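# Sort CO2 cylinders by weight into scrap bin or tray

## Task

Compare each CO2 cylinder's scale reading with the weight printed on it. Any cylinder whose reading falls short of its printed weight by more than 2 g goes into the scrap bin; releasing it from about rim height is allowed. Every other cylinder must end up lying flat on the floor of the tray. Once the robot is removed, no cylinder may settle downward by more than about a fingernail's width (roughly 1 cm), or the task counts as failed.

## Robot and tools

Robot: two arms, left_arm and right_arm, each ending in a five-finger hand. The left hand mirrors the right. Base positions in the scene frame: left_arm (+0.030, +0.314, 0) m, right_arm (+0.032, -0.324, +0.003) m, each turned only slightly about z. A post stands behind the arms, and loose objects may sometimes get a short push.

Scene frame: origin at table height, halfway between the nominal bases; +x points out over the table, +z points up, and the left arm is on +y. Image sides do not match these names. Reported end_effector_position (m) and end_effector_quat_wxyz use this frame and can be a few cm off, especially at long reach.

Hand point: a point that moves with the palm, 0.05 m in front of it and 0.15 m out from the wrist face. Its +z runs along the straight fingers, +y points out of the palm, and +x runs across the palm away from the thumb on the right hand and toward the thumb on the left. Straight fingertips reach 0.06-0.07 m past the point along +z and sit 0.06 m behind it along -y. A wrist bracket on the little-finger side can strike objects.

Row layout (shared by execute_actions and move): one row of 28 numbers, each in [-1, 1], always covering both arms. Numbers 1-6: left dx, dy, dz, rx, ry, rz. Numbers 7-12: left little, ring, middle, index, thumb_bend, thumb_turn. 13: left force_limit. 14: left speed. Numbers 15-28 repeat this for the right arm. dx..rz are offsets, not poses: they count from the arm's current Hand target and run along that Hand target's own axes. 1.0 equals 0.6 m of travel or 180 degrees of turn; rx, ry, rz form a single rotation vector. All six set to 0 means nothing new is requested for that arm. Finger numbers are absolute targets: +1 open or straight, -1 curled; for thumb_turn, +1 puts the thumb beside the palm and -1 places it opposite the fingers. force_limit runs linearly from about 0 N (-1) to 10 N (+1), or 15 N for the two thumb motors. speed rises from nearly 0 at -1 to full at +0.48 and above; a full finger stroke at full speed takes 0.49 s. Close at speed -0.94 or below for a gentle grip. No hand number means 'unchanged': to keep a hand as it is, resend the eight hand numbers of the last row executed for it; if none was executed yet, send hand_measured plus hand_force_limit and hand_speed.

execute_actions(actions, cameras): actions is a list of actions; each action is up to 15 rows, one per 1/30 s step, and a short action repeats its last row through step 15. Every row in an action counts from the pose at the action's start, so sending the same offset again moves further. An empty list returns camera images; cameras picks names or ["all"].

move(target, speed, blend, blocking, cameras): target is one 28-number row or a list of up to 15 rows; every row counts from the same starting Hand targets, not from the previous row. Paths are straight, end together and are capped at 10 s total. speed is in m/s, 0.002 to 4.3 (default 0.25), turns up to twice that in rad/s; may be one value or one per target. blend in metres rounds corners; 0 stops at each target. blocking=false returns after about 0.5 s while the motion continues. Paths ignore obstacles and the other arm; faster motion hits harder and overshoots more. Finger changes in a later row are applied when that row is reached and everything is at rest. The result adds a 'move:' line: done, off_target, moving, held or fault, plus limits such as paced (pose clipped) or held (steps withheld).

wait(seconds 0-3600) lets time pass, sending nothing new. stop brakes a running move. zoom_image(camera, region [x0,y0,x1,y1], at most 504x504 px) enlarges part of the newest image of cam_head_left, cam_head_right, cam_high, cam_left_wrist or cam_right_wrist (all 896x504). show_instructions shows the reference pages. finished_scene (scene 1) ends the scene for good.

Results: Hand target is the last commanded pose after clipping; orientation is limited to within 40 degrees of the measured one per step. The hand often rests 1-3 cm (sometimes 5 cm) short, usually low, without any contact; another execute_actions call re-requests it, or send the remaining gap as an offset. hand_measured, hand_stopped_by (moving, target, force, stalled, fault) and hand_load_n list six values in motor order; a grip that slipped shows only as hand_load_n dropping near 0. Joint torques wrap at ±28 N m for numbers 3 and 4. Motor temperatures and joint velocities may be omitted when unremarkable.

Gripping: with the thumb opposite the fingers, the hand holds objects about 0.035-0.065 m thick; thumb tip to index pad can pinch light items. A motor locks after reaching its target or force_limit; to squeeze harder, raise force_limit and send a target further closed than hand_measured; to release, send a target more open.

Avoid: letting cylinders fall from height or off the table, releasing moving parts, fast impacts, hard presses, and any contact between the two arms or one hand closing on the other. To stop an arm pressing on something, command its target back past the hand point. Holding loads or straining toward unreachable poses heats motors: a MOTOR HOT line appears at 85 °C, and at 100 °C that arm goes limp for 30-60 s. Place accepted cylinders lying flat, resting firmly so they cannot settle afterward.

Each tool is called after "Request:" as name([rows], argument=value, ...), one row to a line, values as JSON.

Reference images:

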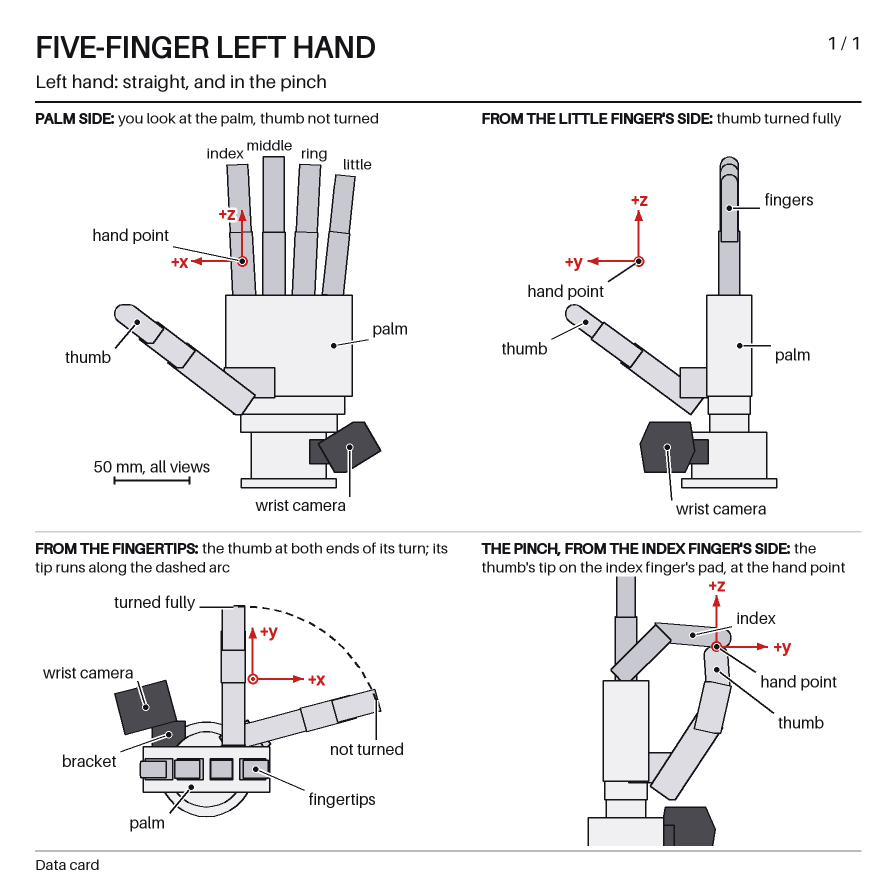

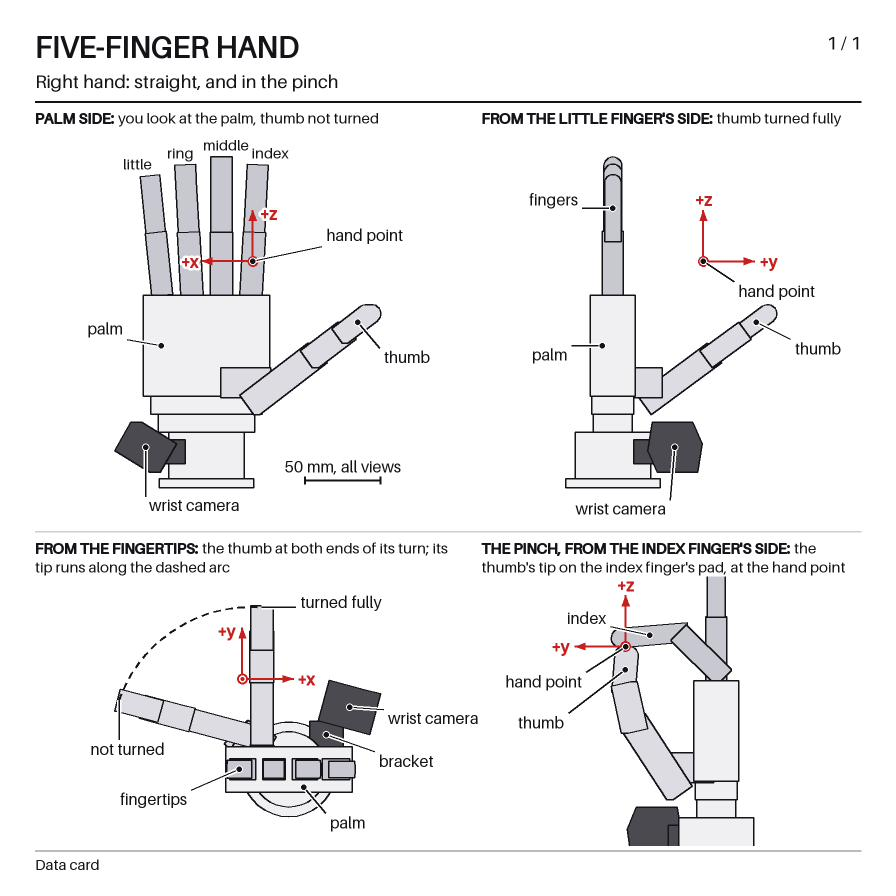

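## Session

Request:
execute_actions(actions=[])

Scene clock: 0.00 s.
left_arm: end_effector_position=(+0.4347, +0.4715, +0.3736) hand_measured=(+1.000, +1.000, +1.000, +1.000, +1.000, +1.000) hand_load_n=(+0.0, +0.0, +0.0, +0.0, +0.0, +0.0) hand_stopped_by=(target, target, target, target, target, target) hand_force_limit=0.00 hand_speed=-0.80 end_effector_quat_wxyz=(+0.226, -0.553, +0.772, -0.218) | right_arm: end_effector_position=(+0.4610, -0.0315, +0.3588) hand_measured=(+1.000, +1.000, +1.000, +1.000, +1.000, +1.000) hand_load_n=(+0.0, +0.0, +0.0, +0.0, +0.0, -0.5) hand_stopped_by=(target, target, target, target, target, target) hand_force_limit=0.00 hand_speed=-0.80 end_effector_quat_wxyz=(+0.108, -0.120, +0.971, +0.178)
Joint positions: left_arm=[0.48 1.312 1.625 -1.347 0.363 0.72] | right_arm=[0.378 1.377 1.539 -1.418 -0.282 1.765]
Joint velocities: within noise
Joint torques (N m): no reading
Motor temperatures (°C): left_arm=[23 28 20 25 23 22] | right_arm=[23 26 20 23 24 25]
Heat: left arm: hottest shoulder 28 °C; right arm: hottest shoulder 26 °C.
Hand target: left_arm +0.4379, +0.4732, +0.3860; +0.241, -0.548, +0.770, -0.220 | right_arm +0.4646, -0.0300, +0.3662; +0.116, -0.121, +0.969, +0.180

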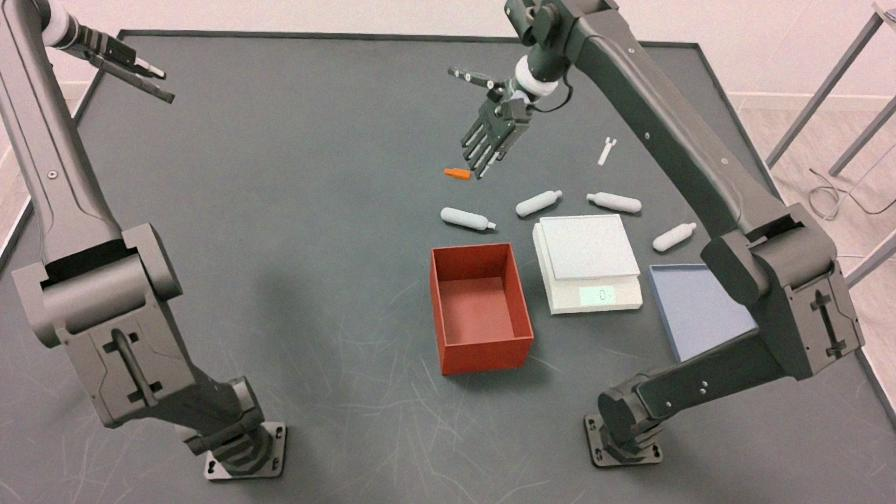

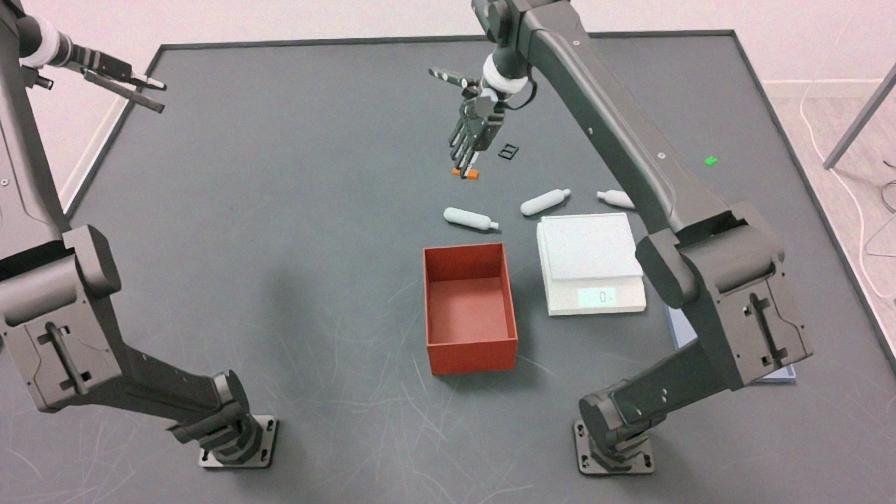

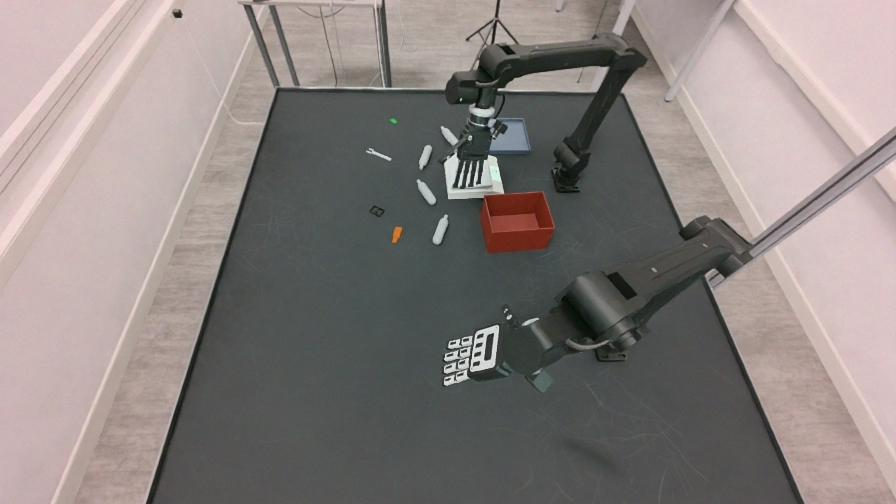

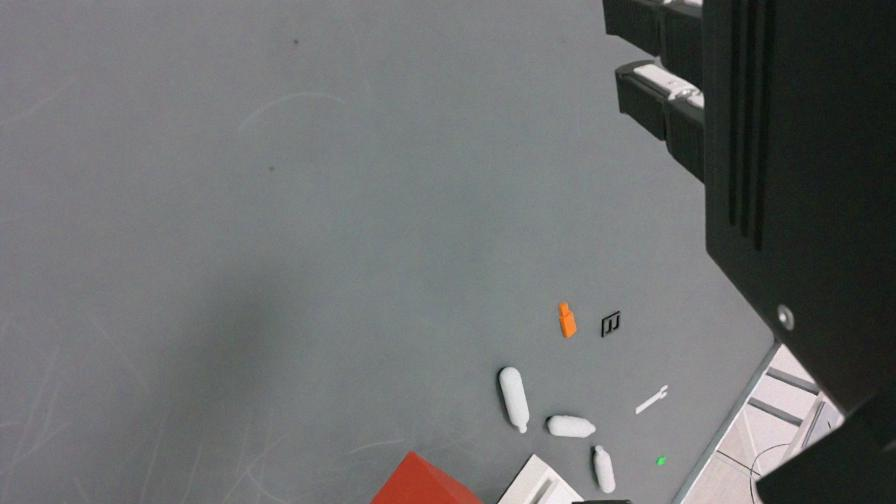

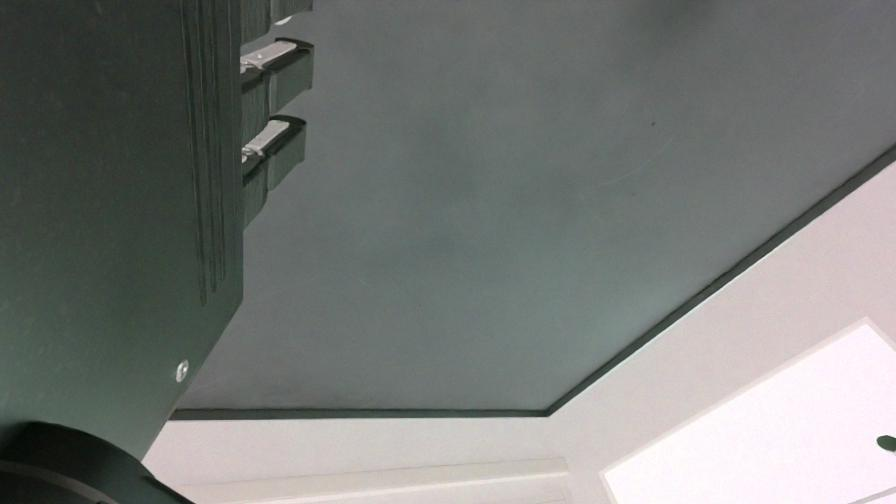

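Request:
zoom_image(camera="cam_head_left", region=[420, 120, 780, 380])

Request:
zoom_image(camera="cam_high", region=[340, 80, 620, 270])

Scaled by 1.400 from the camera's image (finer frame: 1280x720).

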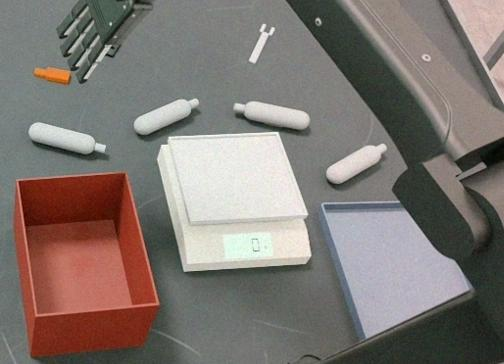

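Scaled by 1.800 from the camera's image (finer frame: 1280x720).

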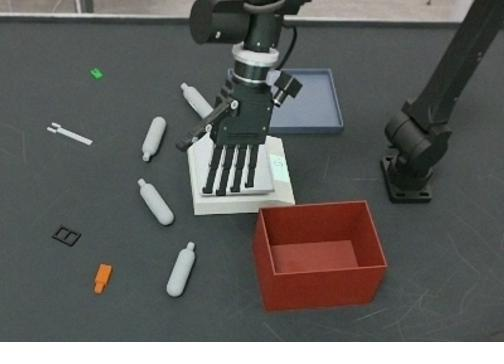

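Request:
move([
  [0,0,0,0,0,0,1,1,1,1,1,1,0,-0.8,0.171,-0.347,-0.052,0.268,-0.051,-0.452,1,1,1,1,1,-1,0,0],
], cameras=["all"])

Scene clock: 46.63 s.
left_arm: end_effector_position=(+0.4347, +0.4715, +0.3736) hand_measured=(+1.000, +1.000, +1.000, +1.000, +1.000, +1.000) hand_load_n=(+0.0, +0.0, +0.0, +0.0, +0.0, +0.0) hand_stopped_by=(target, target, target, target, target, target) hand_force_limit=0.00 hand_speed=-0.80 end_effector_quat_wxyz=(+0.226, -0.553, +0.772, -0.218) | right_arm: end_effector_position=(+0.4178, -0.2457, +0.2984) hand_measured=(+1.000, +1.000, +1.000, +1.000, +1.000, -1.000) hand_load_n=(+0.0, +0.0, +0.5, +0.0, +0.0, +0.0) hand_stopped_by=(target, target, target, target, target, target) hand_force_limit=0.00 hand_speed=0.00 end_effector_quat_wxyz=(-0.303, +0.640, -0.640, +0.299)
Joint positions: left_arm=[0.48 1.312 1.625 -1.347 0.363 0.72] | right_arm=[0.151 0.906 1.018 -0.809 0.126 0.111]
Joint torques (N m): left_arm=[0.44 -10.17 10.24 1.84 0.19 -0.04] | right_arm=[-1.32 -5.36 9.63 2.21 -0.06 -0.1]
Motor temperatures (°C): left_arm=[23 28 32 24 23 22] | right_arm=[23 27 31 22 24 25]
Heat: left arm: hottest elbow 32 °C; right arm: hottest elbow 31 °C.
Hand target: left_arm +0.4379, +0.4732, +0.3860; +0.241, -0.548, +0.770, -0.220 | right_arm +0.4199, -0.2503, +0.3003; -0.306, +0.638, -0.637, +0.306
Off the commanded pose: left_arm 0.013 m, 2 deg | right_arm 0.005 m, 1 deg.
move: done

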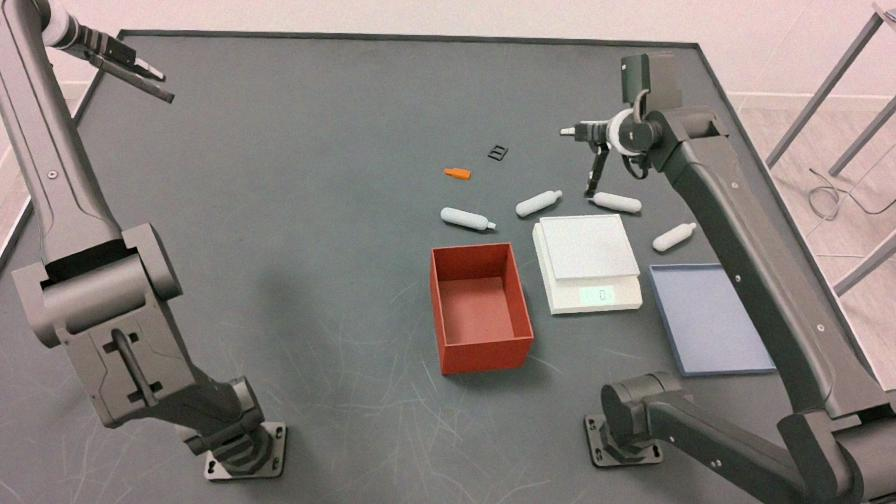

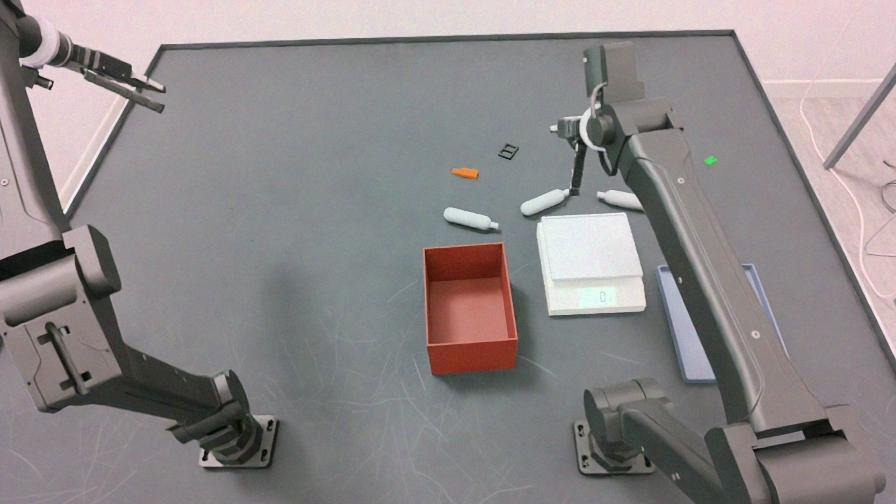

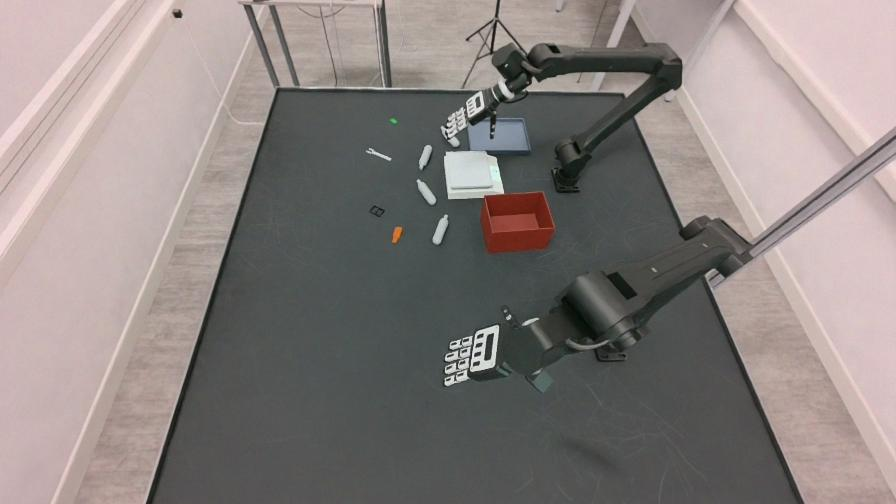

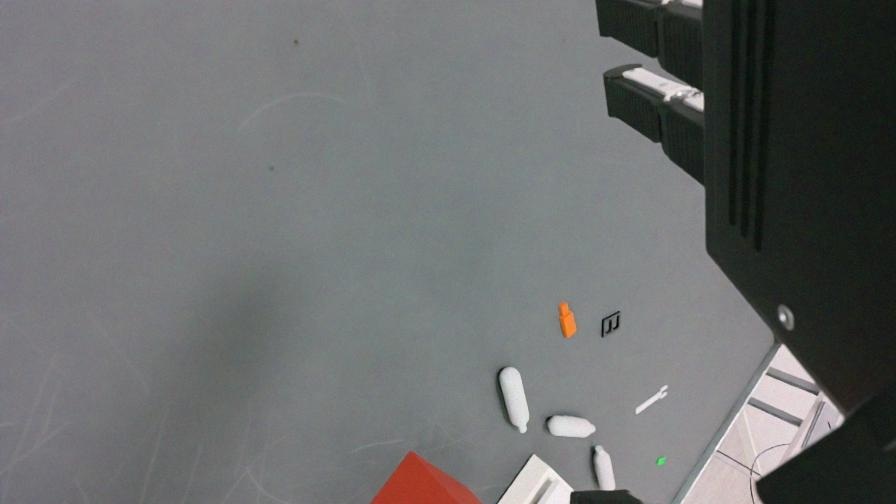

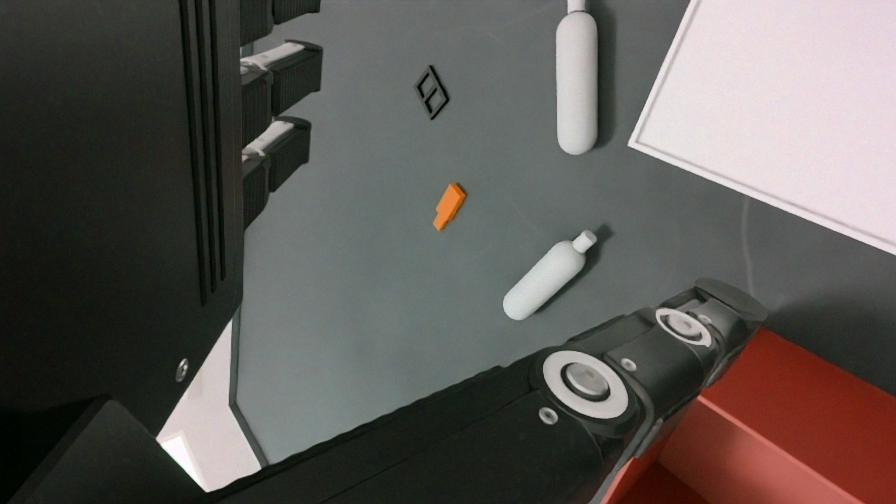

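Request:
zoom_image(camera="cam_head_left", region=[500, 40, 780, 260])

Request:
zoom_image(camera="cam_high", region=[380, 30, 600, 220])

Request:
zoom_image(camera="cam_right_wrist", region=[400, 0, 896, 340])

Scaled by 1.800 from the camera's image (finer frame: 1280x720).

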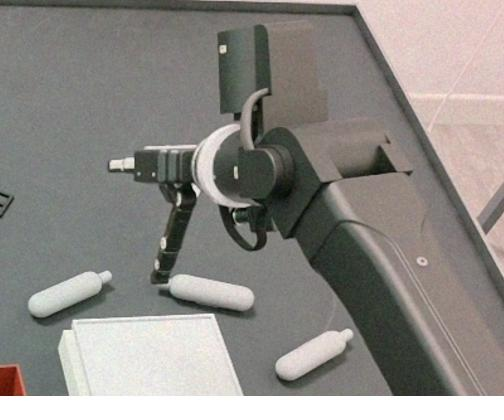

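Scaled by 2.291 from the camera's image (finer frame: 1280x720).

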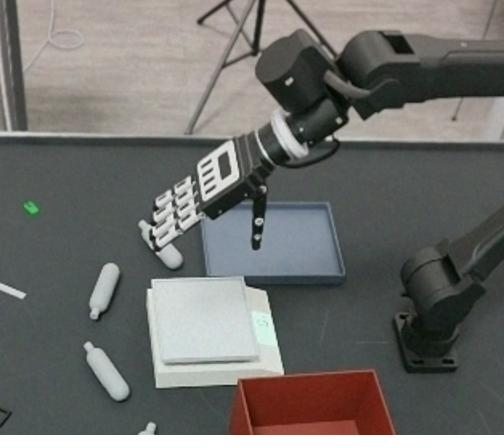

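Scaled by 1.016 from the camera's image (finer frame: 1280x720).

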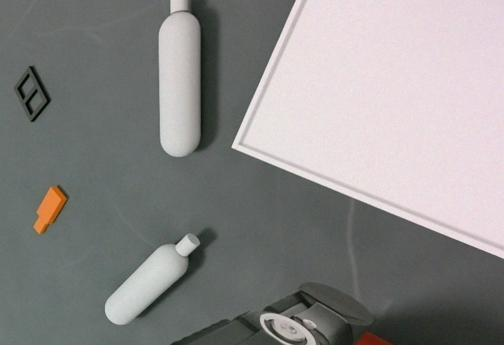

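Request:
move([
  [0,0,0,0,0,0,1,1,1,1,1,1,0,-0.8,-0.067,0.098,0.357,0,0,0,1,1,1,1,1,-1,0,0],
], cameras=["all"])

Request:
zoom_image(camera="cam_right_wrist", region=[392, 0, 896, 400])

Scene clock: 67.03 s.
left_arm: end_effector_position=(+0.4347, +0.4715, +0.3736) hand_measured=(+1.000, +1.000, +1.000, +1.000, +1.000, +1.000) hand_load_n=(+0.0, +0.0, +0.0, +0.0, +0.0, +0.0) hand_stopped_by=(target, target, target, target, target, target) hand_force_limit=0.00 hand_speed=-0.80 end_effector_quat_wxyz=(+0.226, -0.553, +0.772, -0.218) | right_arm: end_effector_position=(+0.5437, -0.2176, +0.1109) hand_measured=(+1.000, +1.000, +1.000, +1.000, +1.000, -1.000) hand_load_n=(+0.0, +0.0, +0.0, +0.0, +0.0, +0.0) hand_stopped_by=(target, target, target, target, target, target) hand_force_limit=0.00 hand_speed=0.00 end_effector_quat_wxyz=(-0.293, +0.644, -0.640, +0.301)
Joint positions: left_arm=[0.48 1.312 1.625 -1.347 0.363 0.72] | right_arm=[0.174 1.39 0.879 -0.203 0.155 0.116]
Joint torques (N m): left_arm=[0.44 -10.29 10.24 1.81 0.18 -0.05] | right_arm=[0.79 -11.58 9.63 2.18 0.18 0.16]
Heat: left arm: hottest elbow 33 °C; right arm: hottest elbow 31 °C.
Hand target: left_arm +0.4379, +0.4732, +0.3860; +0.241, -0.548, +0.770, -0.220 | right_arm +0.5501, -0.2100, +0.1203; -0.306, +0.638, -0.637, +0.306
Off the commanded pose: left_arm 0.013 m, 2 deg | right_arm 0.014 m, 2 deg.
move: off_target (right_arm)

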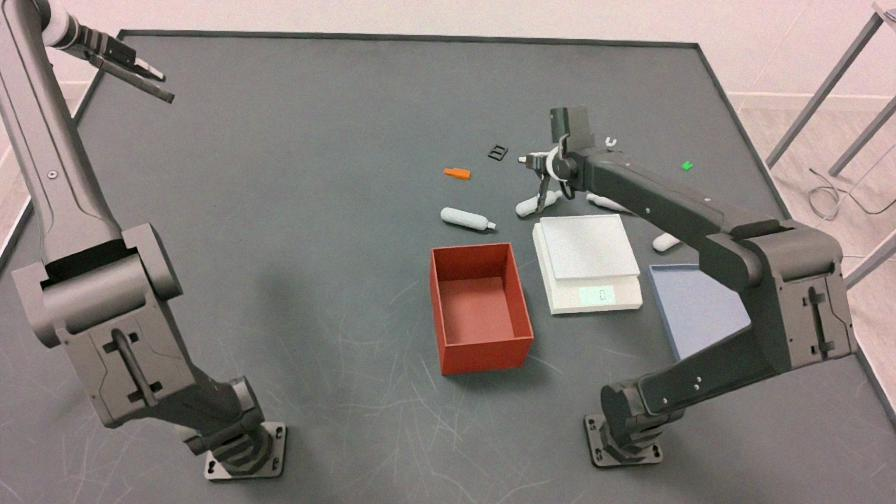

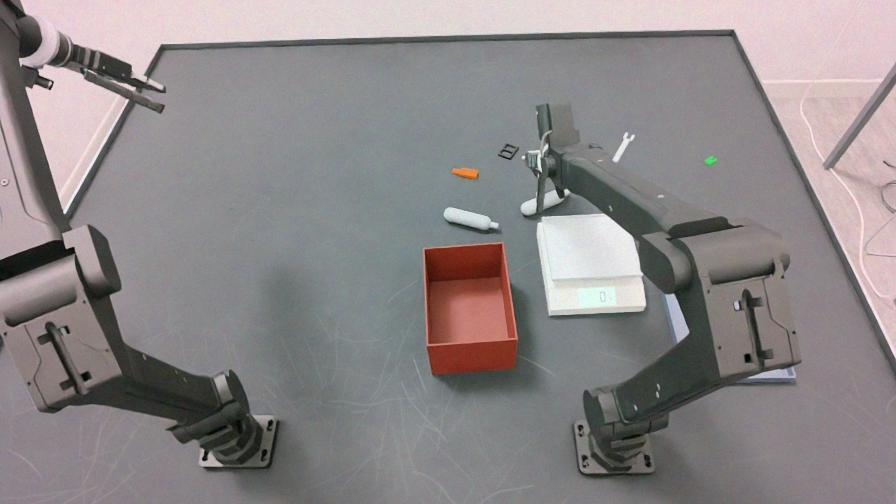

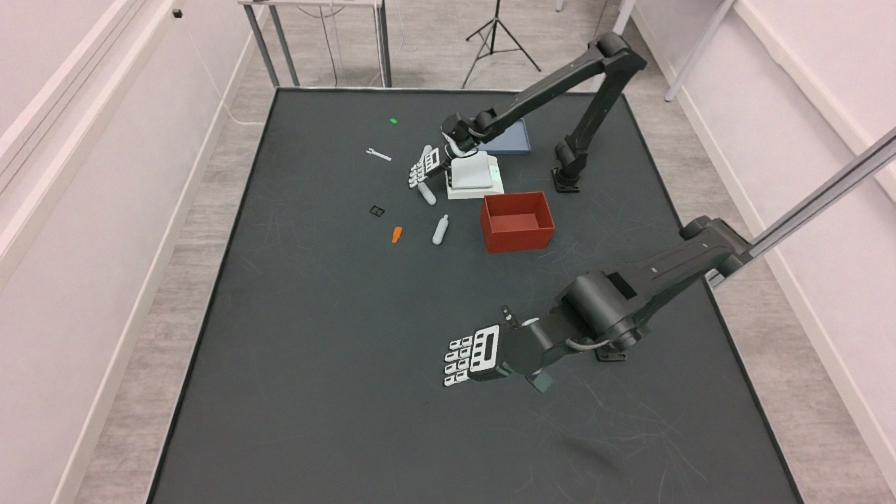

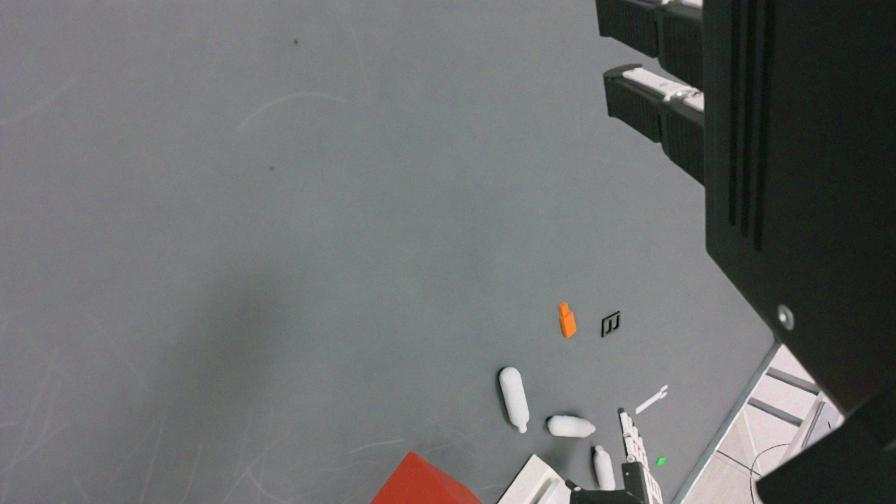

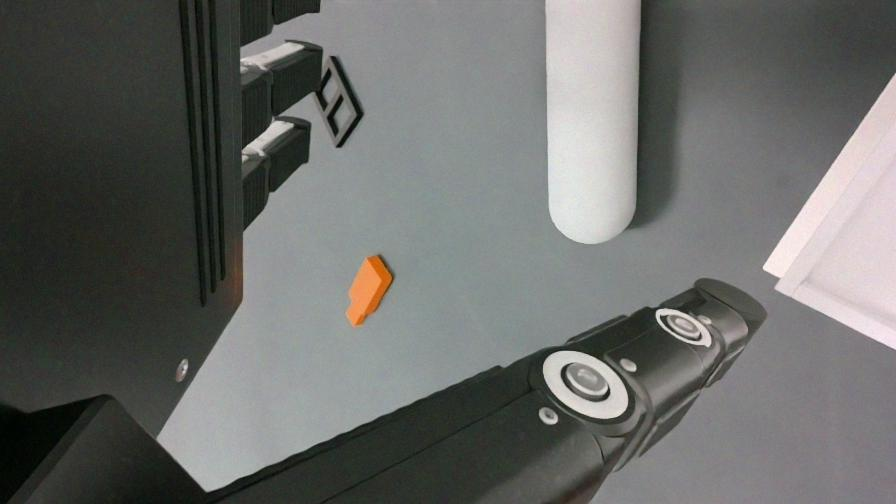

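Scaled by 1.000.

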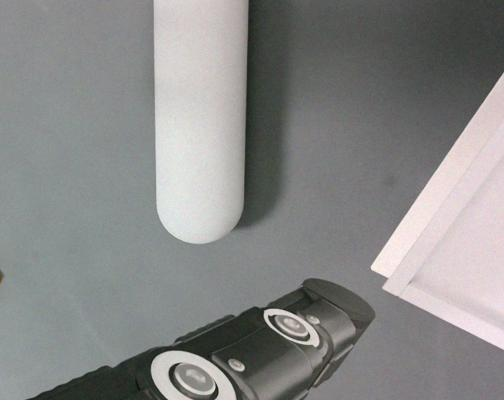

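Request:
move([
  [0,0,0,0,0,0,1,1,1,1,1,1,0,-0.8,0.112,-0.029,-0.028,0,0,0,1,1,1,1,1,-1,0,0],
], cameras=["cam_right_wrist"])

Request:
zoom_image(camera="cam_right_wrist", region=[450, 0, 750, 300])

Scene clock: 94.20 s.
left_arm: end_effector_position=(+0.4347, +0.4715, +0.3736) hand_measured=(+1.000, +1.000, +1.000, +1.000, +1.000, +1.000) hand_load_n=(+0.0, +0.0, -0.5, +0.0, +0.0, +0.0) hand_stopped_by=(target, target, target, target, target, target) hand_force_limit=0.00 hand_speed=-0.80 end_effector_quat_wxyz=(+0.226, -0.553, +0.772, -0.218) | right_arm: end_effector_position=(+0.5419, -0.2789, +0.1358) hand_measured=(+1.000, +1.000, +1.000, +1.000, +1.000, -1.000) hand_load_n=(+0.0, +0.0, +0.0, +0.0, +0.0, +0.0) hand_stopped_by=(target, target, target, target, target, target) hand_force_limit=0.00 hand_speed=0.00 end_effector_quat_wxyz=(-0.303, +0.634, -0.644, +0.302)
Joint positions: left_arm=[0.48 1.312 1.625 -1.347 0.363 0.72] | right_arm=[0.019 1.326 0.879 -0.241 0.034 0.038]
Joint torques (N m): left_arm=[0.32 -10.23 10.26 1.84 0.18 -0.04] | right_arm=[0.09 -10.52 10.84 1.37 -0.08 -0.1]
Heat: left arm: hottest elbow 34 °C; right arm: hottest elbow 29 °C.
Hand target: left_arm +0.4379, +0.4732, +0.3860; +0.241, -0.548, +0.770, -0.220 | right_arm +0.5480, -0.2771, +0.1445; -0.306, +0.638, -0.637, +0.306
Off the commanded pose: left_arm 0.013 m, 2 deg | right_arm 0.011 m, 1 deg.
move: off_target (right_arm)

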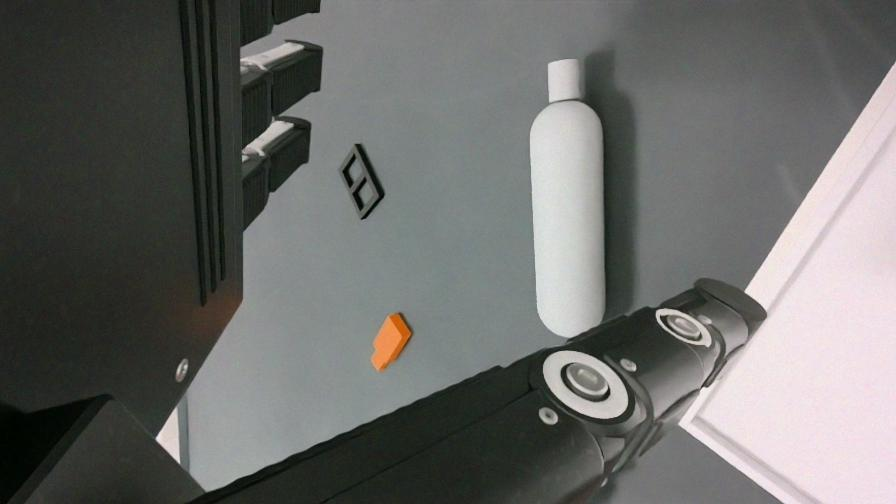

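Scaled by 1.680 from the camera's image (finer frame: 1280x720).

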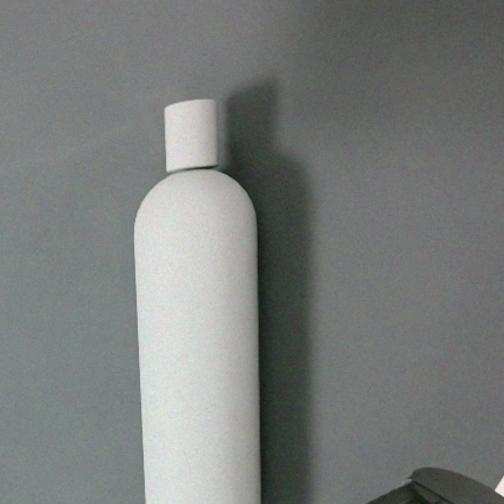

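Request:
move([
  [0,0,0,0,0,0,1,1,1,1,1,1,0,-0.8,0.278,0,0,0,0,0,1,1,1,1,1,-1,0,0],
], cameras=["cam_right_wrist"])

Request:
zoom_image(camera="cam_right_wrist", region=[450, 0, 750, 300])

Scene clock: 98.53 s.
left_arm: end_effector_position=(+0.4347, +0.4715, +0.3736) hand_measured=(+1.000, +1.000, +1.000, +1.000, +1.000, +1.000) hand_load_n=(+0.0, +0.0, +0.0, +0.0, +0.0, +0.0) hand_stopped_by=(target, target, target, target, target, target) hand_force_limit=0.00 hand_speed=-0.80 end_effector_quat_wxyz=(+0.226, -0.553, +0.772, -0.218) | right_arm: end_effector_position=(+0.5353, -0.4390, +0.1328) hand_measured=(+1.000, +1.000, +1.000, +1.000, +1.000, -1.000) hand_load_n=(-0.5, +0.0, +0.0, +0.0, +0.0, +0.0) hand_stopped_by=(target, target, target, target, target, target) hand_force_limit=0.00 hand_speed=0.00 end_effector_quat_wxyz=(-0.303, +0.635, -0.645, +0.297)
Joint positions: left_arm=[0.48 1.312 1.625 -1.347 0.363 0.72] | right_arm=[-0.376 1.386 0.936 -0.276 -0.274 -0.218]
Joint torques (N m): left_arm=[0.38 -10.17 10.21 1.83 0.19 -0.04] | right_arm=[-0.21 -10.64 12.25 1.32 -0.25 -0.1]
Heat: left arm: hottest elbow 35 °C; right arm: hottest elbow 30 °C.
Hand target: left_arm +0.4379, +0.4732, +0.3860; +0.241, -0.548, +0.770, -0.220 | right_arm +0.5483, -0.4439, +0.1445; -0.306, +0.638, -0.637, +0.306
Off the commanded pose: left_arm 0.013 m, 2 deg | right_arm 0.018 m, 1 deg.
move: off_target (right_arm)

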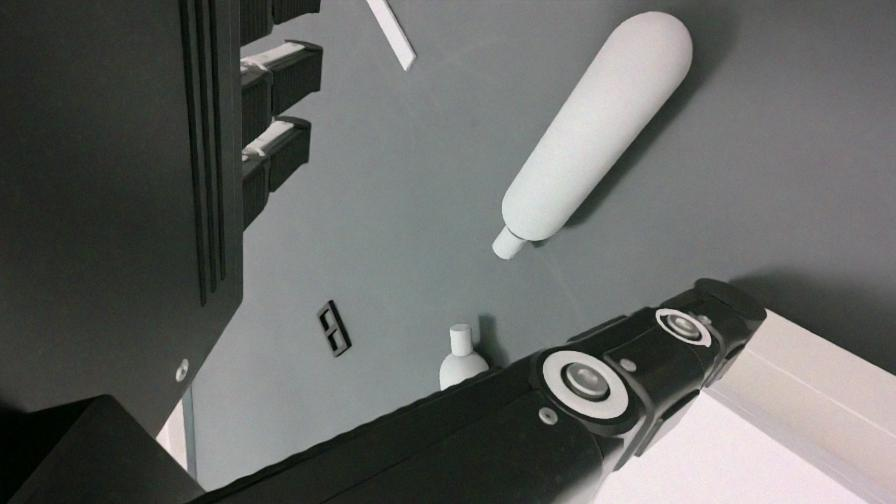

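Scaled by 1.680 from the camera's image (finer frame: 1280x720).

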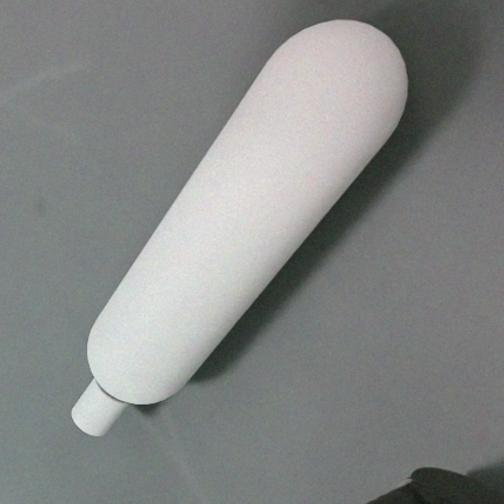

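Request:
move([
  [0,0,0,0,0,0,1,1,1,1,1,1,0,-0.8,0.182,0.095,-0.118,0,0,0,1,1,1,1,1,-1,0,0],
], cameras=["cam_right_wrist", "cam_head_left"])

Request:
zoom_image(camera="cam_right_wrist", region=[450, 0, 750, 300])

Scene clock: 102.33 s.
left_arm: end_effector_position=(+0.4347, +0.4715, +0.3736) hand_measured=(+1.000, +1.000, +1.000, +1.000, +1.000, +1.000) hand_load_n=(+0.0, +0.0, +0.0, +0.0, +0.0, -0.5) hand_stopped_by=(target, target, target, target, target, target) hand_force_limit=0.00 hand_speed=-0.80 end_effector_quat_wxyz=(+0.226, -0.553, +0.772, -0.218) | right_arm: end_effector_position=(+0.4585, -0.5532, +0.1439) hand_measured=(+1.000, +1.000, +1.000, +1.000, +1.000, -1.000) hand_load_n=(+0.0, +0.0, +0.0, +0.0, +0.0, +0.0) hand_stopped_by=(target, target, target, target, target, target) hand_force_limit=0.00 hand_speed=0.00 end_effector_quat_wxyz=(-0.307, +0.634, -0.640, +0.306)
Joint positions: left_arm=[0.48 1.312 1.625 -1.347 0.363 0.72] | right_arm=[-0.712 1.347 0.936 -0.391 -0.521 -0.469]
Joint torques (N m): left_arm=[0.44 -10.23 10.22 1.83 0.19 -0.04] | right_arm=[-0.26 -11.16 9.21 1.22 -0.4 -0.11]
Heat: left arm: hottest elbow 35 °C; right arm: hottest elbow 30 °C.
Hand target: left_arm +0.4379, +0.4732, +0.3860; +0.241, -0.548, +0.770, -0.220 | right_arm +0.4576, -0.5533, +0.1445; -0.306, +0.638, -0.637, +0.306
Off the commanded pose: left_arm 0.013 m, 2 deg | right_arm 0.001 m, 1 deg.
move: done
Images, in order (width x height): cam_head_left 896x504, cam_right_wrist 896x504.

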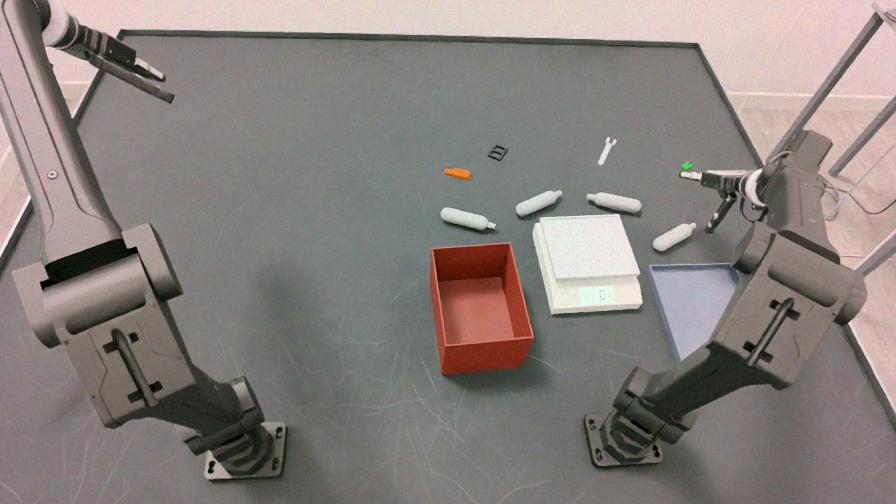

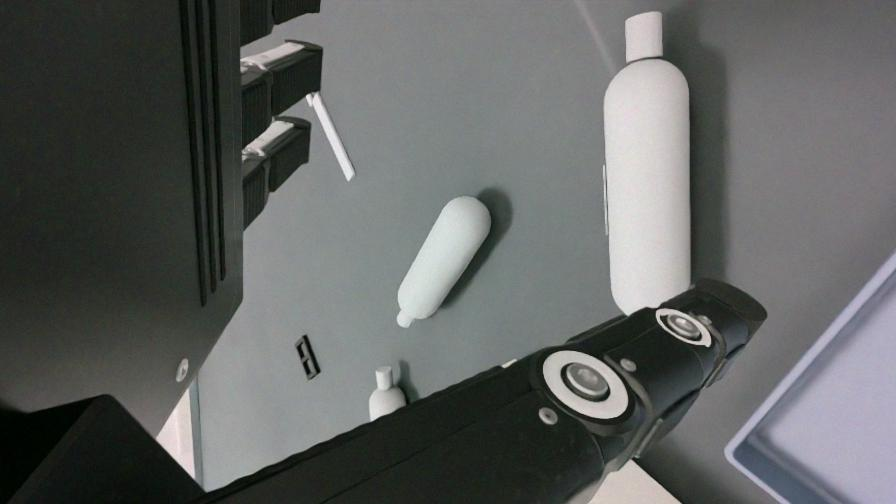

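Scaled by 1.680 from the camera's image (finer frame: 1280x720).

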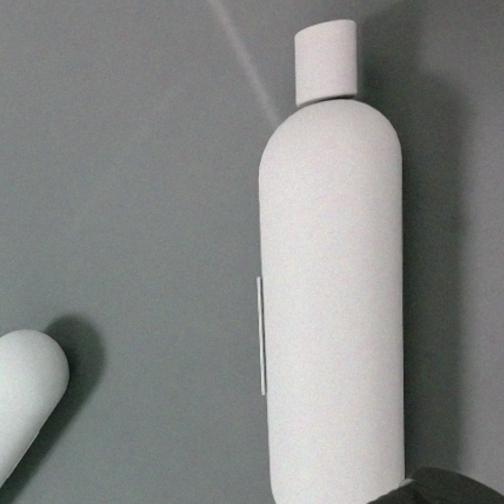

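Request:
move([
  [0,0,0,0,0,0,1,1,1,1,1,1,0,-0.8,-0.113,-0.104,0.035,-0.286,-0.286,-0.4375,1,1,1,1,1,-1,0,0],
], cameras=["cam_right_wrist", "cam_head_left", "cam_high"])

Request:
zoom_image(camera="cam_right_wrist", region=[450, 0, 750, 300])

Scene clock: 127.20 s.
left_arm: end_effector_position=(+0.4347, +0.4715, +0.3736) hand_measured=(+1.000, +1.000, +1.000, +1.000, +1.000, +1.000) hand_load_n=(+0.0, +0.0, +0.0, +0.0, +0.0, -0.5) hand_stopped_by=(target, target, target, target, target, target) hand_force_limit=0.00 hand_speed=-0.80 end_effector_quat_wxyz=(+0.226, -0.553, +0.772, -0.218) | right_arm: end_effector_position=(+0.5036, -0.4855, +0.1779) hand_measured=(+1.000, +1.000, +1.000, +1.000, +1.000, -1.000) hand_load_n=(+0.0, +0.0, +0.0, +0.0, +0.0, +0.0) hand_stopped_by=(target, target, target, target, target, target) hand_force_limit=0.00 hand_speed=0.00 end_effector_quat_wxyz=(+0.004, +0.993, -0.008, -0.116)
Joint positions: left_arm=[0.48 1.312 1.625 -1.347 0.363 0.72] | right_arm=[-0.2 1.857 1.735 -1.678 0.047 -1.73]
Joint torques (N m): left_arm=[0.44 -10.17 10.24 1.78 0.18 -0.04] | right_arm=[0.26 -17.03 10.59 -0.24 0.15 -0.08]
Heat: left arm: hottest elbow 35 °C; right arm: hottest elbow 31 °C.
Hand target: left_arm +0.4379, +0.4732, +0.3860; +0.241, -0.548, +0.770, -0.220 | right_arm +0.5128, -0.4853, +0.1799; +0.000, +0.991, -0.001, -0.131
Off the commanded pose: left_arm 0.013 m, 2 deg | right_arm 0.009 m, 2 deg.
joint sent to its limit (right arm) — joint 4 (wrist pitch), lower limit. The joint targets still meet the commanded pose.
move: done
Images, in order (width x height): cam_head_left 896x504, cam_high 896x504, cam_right_wrist 896x504.

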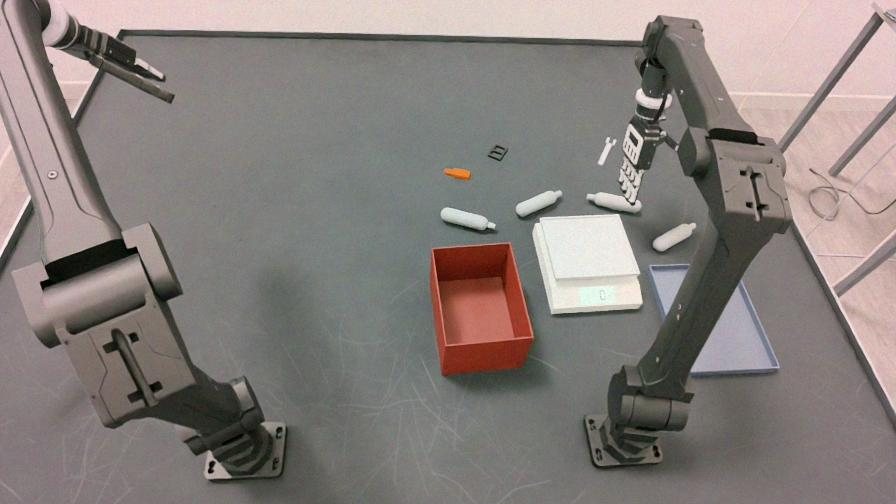

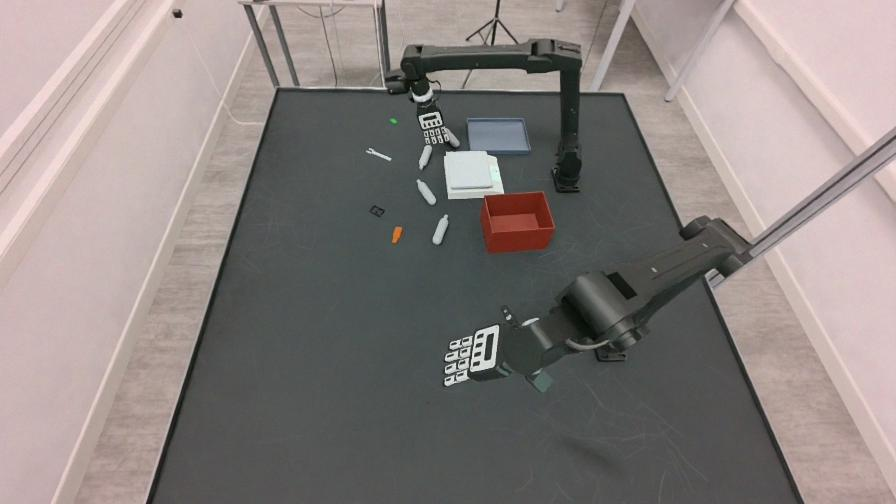

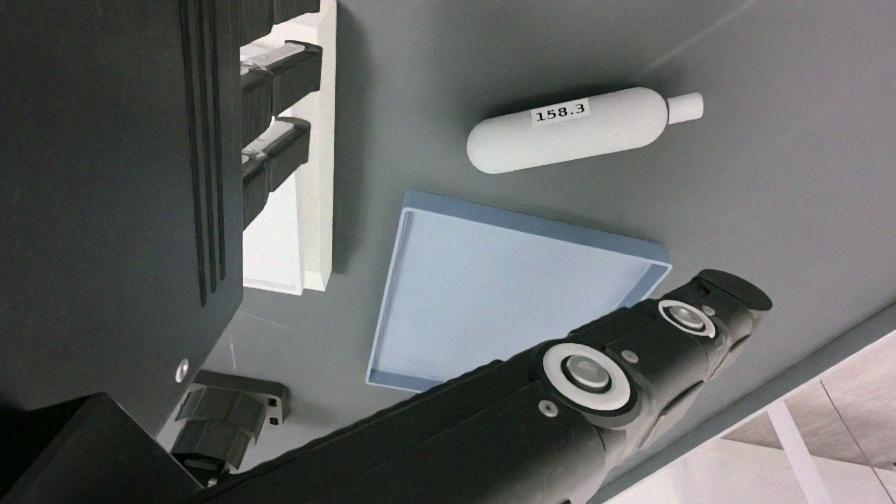

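Scaled by 1.680 from the camera's image (finer frame: 1280x720).

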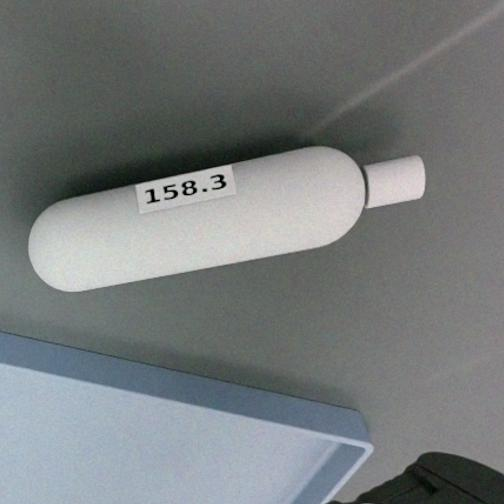

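Request:
move([
  [0,0,0,0,0,0,1,1,1,1,1,1,0,-0.8,0.158,-0.152,-0.042,0,0,0,1,1,1,1,1,-1,0,0],
], cameras=["cam_right_wrist"])

Scene clock: 132.37 s.
left_arm: end_effector_position=(+0.4347, +0.4715, +0.3736) hand_measured=(+1.000, +1.000, +1.000, +1.000, +1.000, +1.000) hand_load_n=(+0.0, +0.0, +0.0, -0.5, +0.0, +0.0) hand_stopped_by=(target, target, target, target, target, target) hand_force_limit=0.00 hand_speed=-0.80 end_effector_quat_wxyz=(+0.226, -0.553, +0.772, -0.218) | right_arm: end_effector_position=(+0.6026, -0.3912, +0.1768) hand_measured=(+1.000, +1.000, +1.000, +1.000, +1.000, -1.000) hand_load_n=(+0.0, -0.5, +0.0, +0.0, +0.0, +0.0) hand_stopped_by=(target, target, target, target, target, target) hand_force_limit=0.00 hand_speed=0.00 end_effector_quat_wxyz=(+0.012, +0.998, +0.017, -0.062)
Joint positions: left_arm=[0.48 1.312 1.625 -1.347 0.363 0.72] | right_arm=[-0.019 2.028 2.014 -1.681 0.025 -1.605]
Joint torques (N m): left_arm=[0.38 -10.23 10.22 1.84 0.19 -0.04] | right_arm=[-0.85 -19.9 11.45 0.05 -0.06 0.18]
Heat: left arm: hottest elbow 35 °C; right arm: hottest elbow 32 °C.
Hand target: left_arm +0.4379, +0.4732, +0.3860; +0.241, -0.548, +0.770, -0.220 | right_arm +0.6111, -0.3943, +0.1799; +0.000, +0.991, -0.001, -0.130
Off the commanded pose: left_arm 0.013 m, 2 deg | right_arm 0.009 m, 8 deg.
joint sent to its limit (right arm) — joint 4 (wrist pitch), lower limit. The joint targets are off in orientation, not in position.
move: off_target (right_arm)

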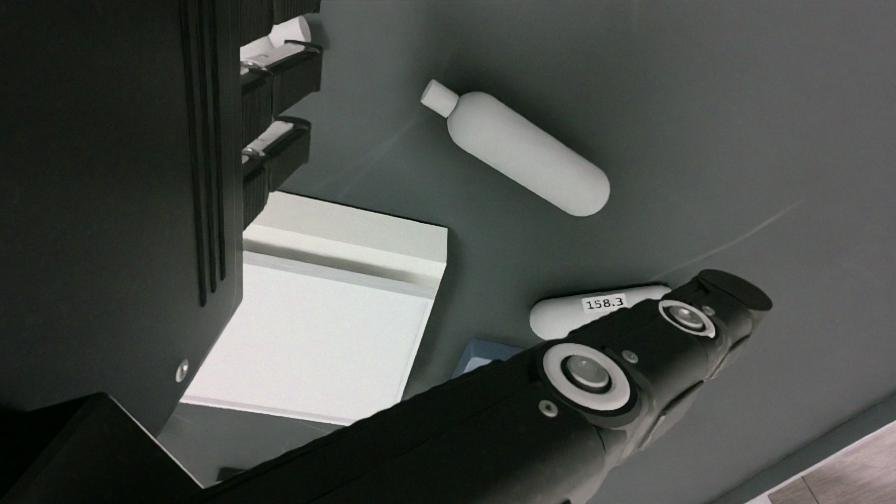

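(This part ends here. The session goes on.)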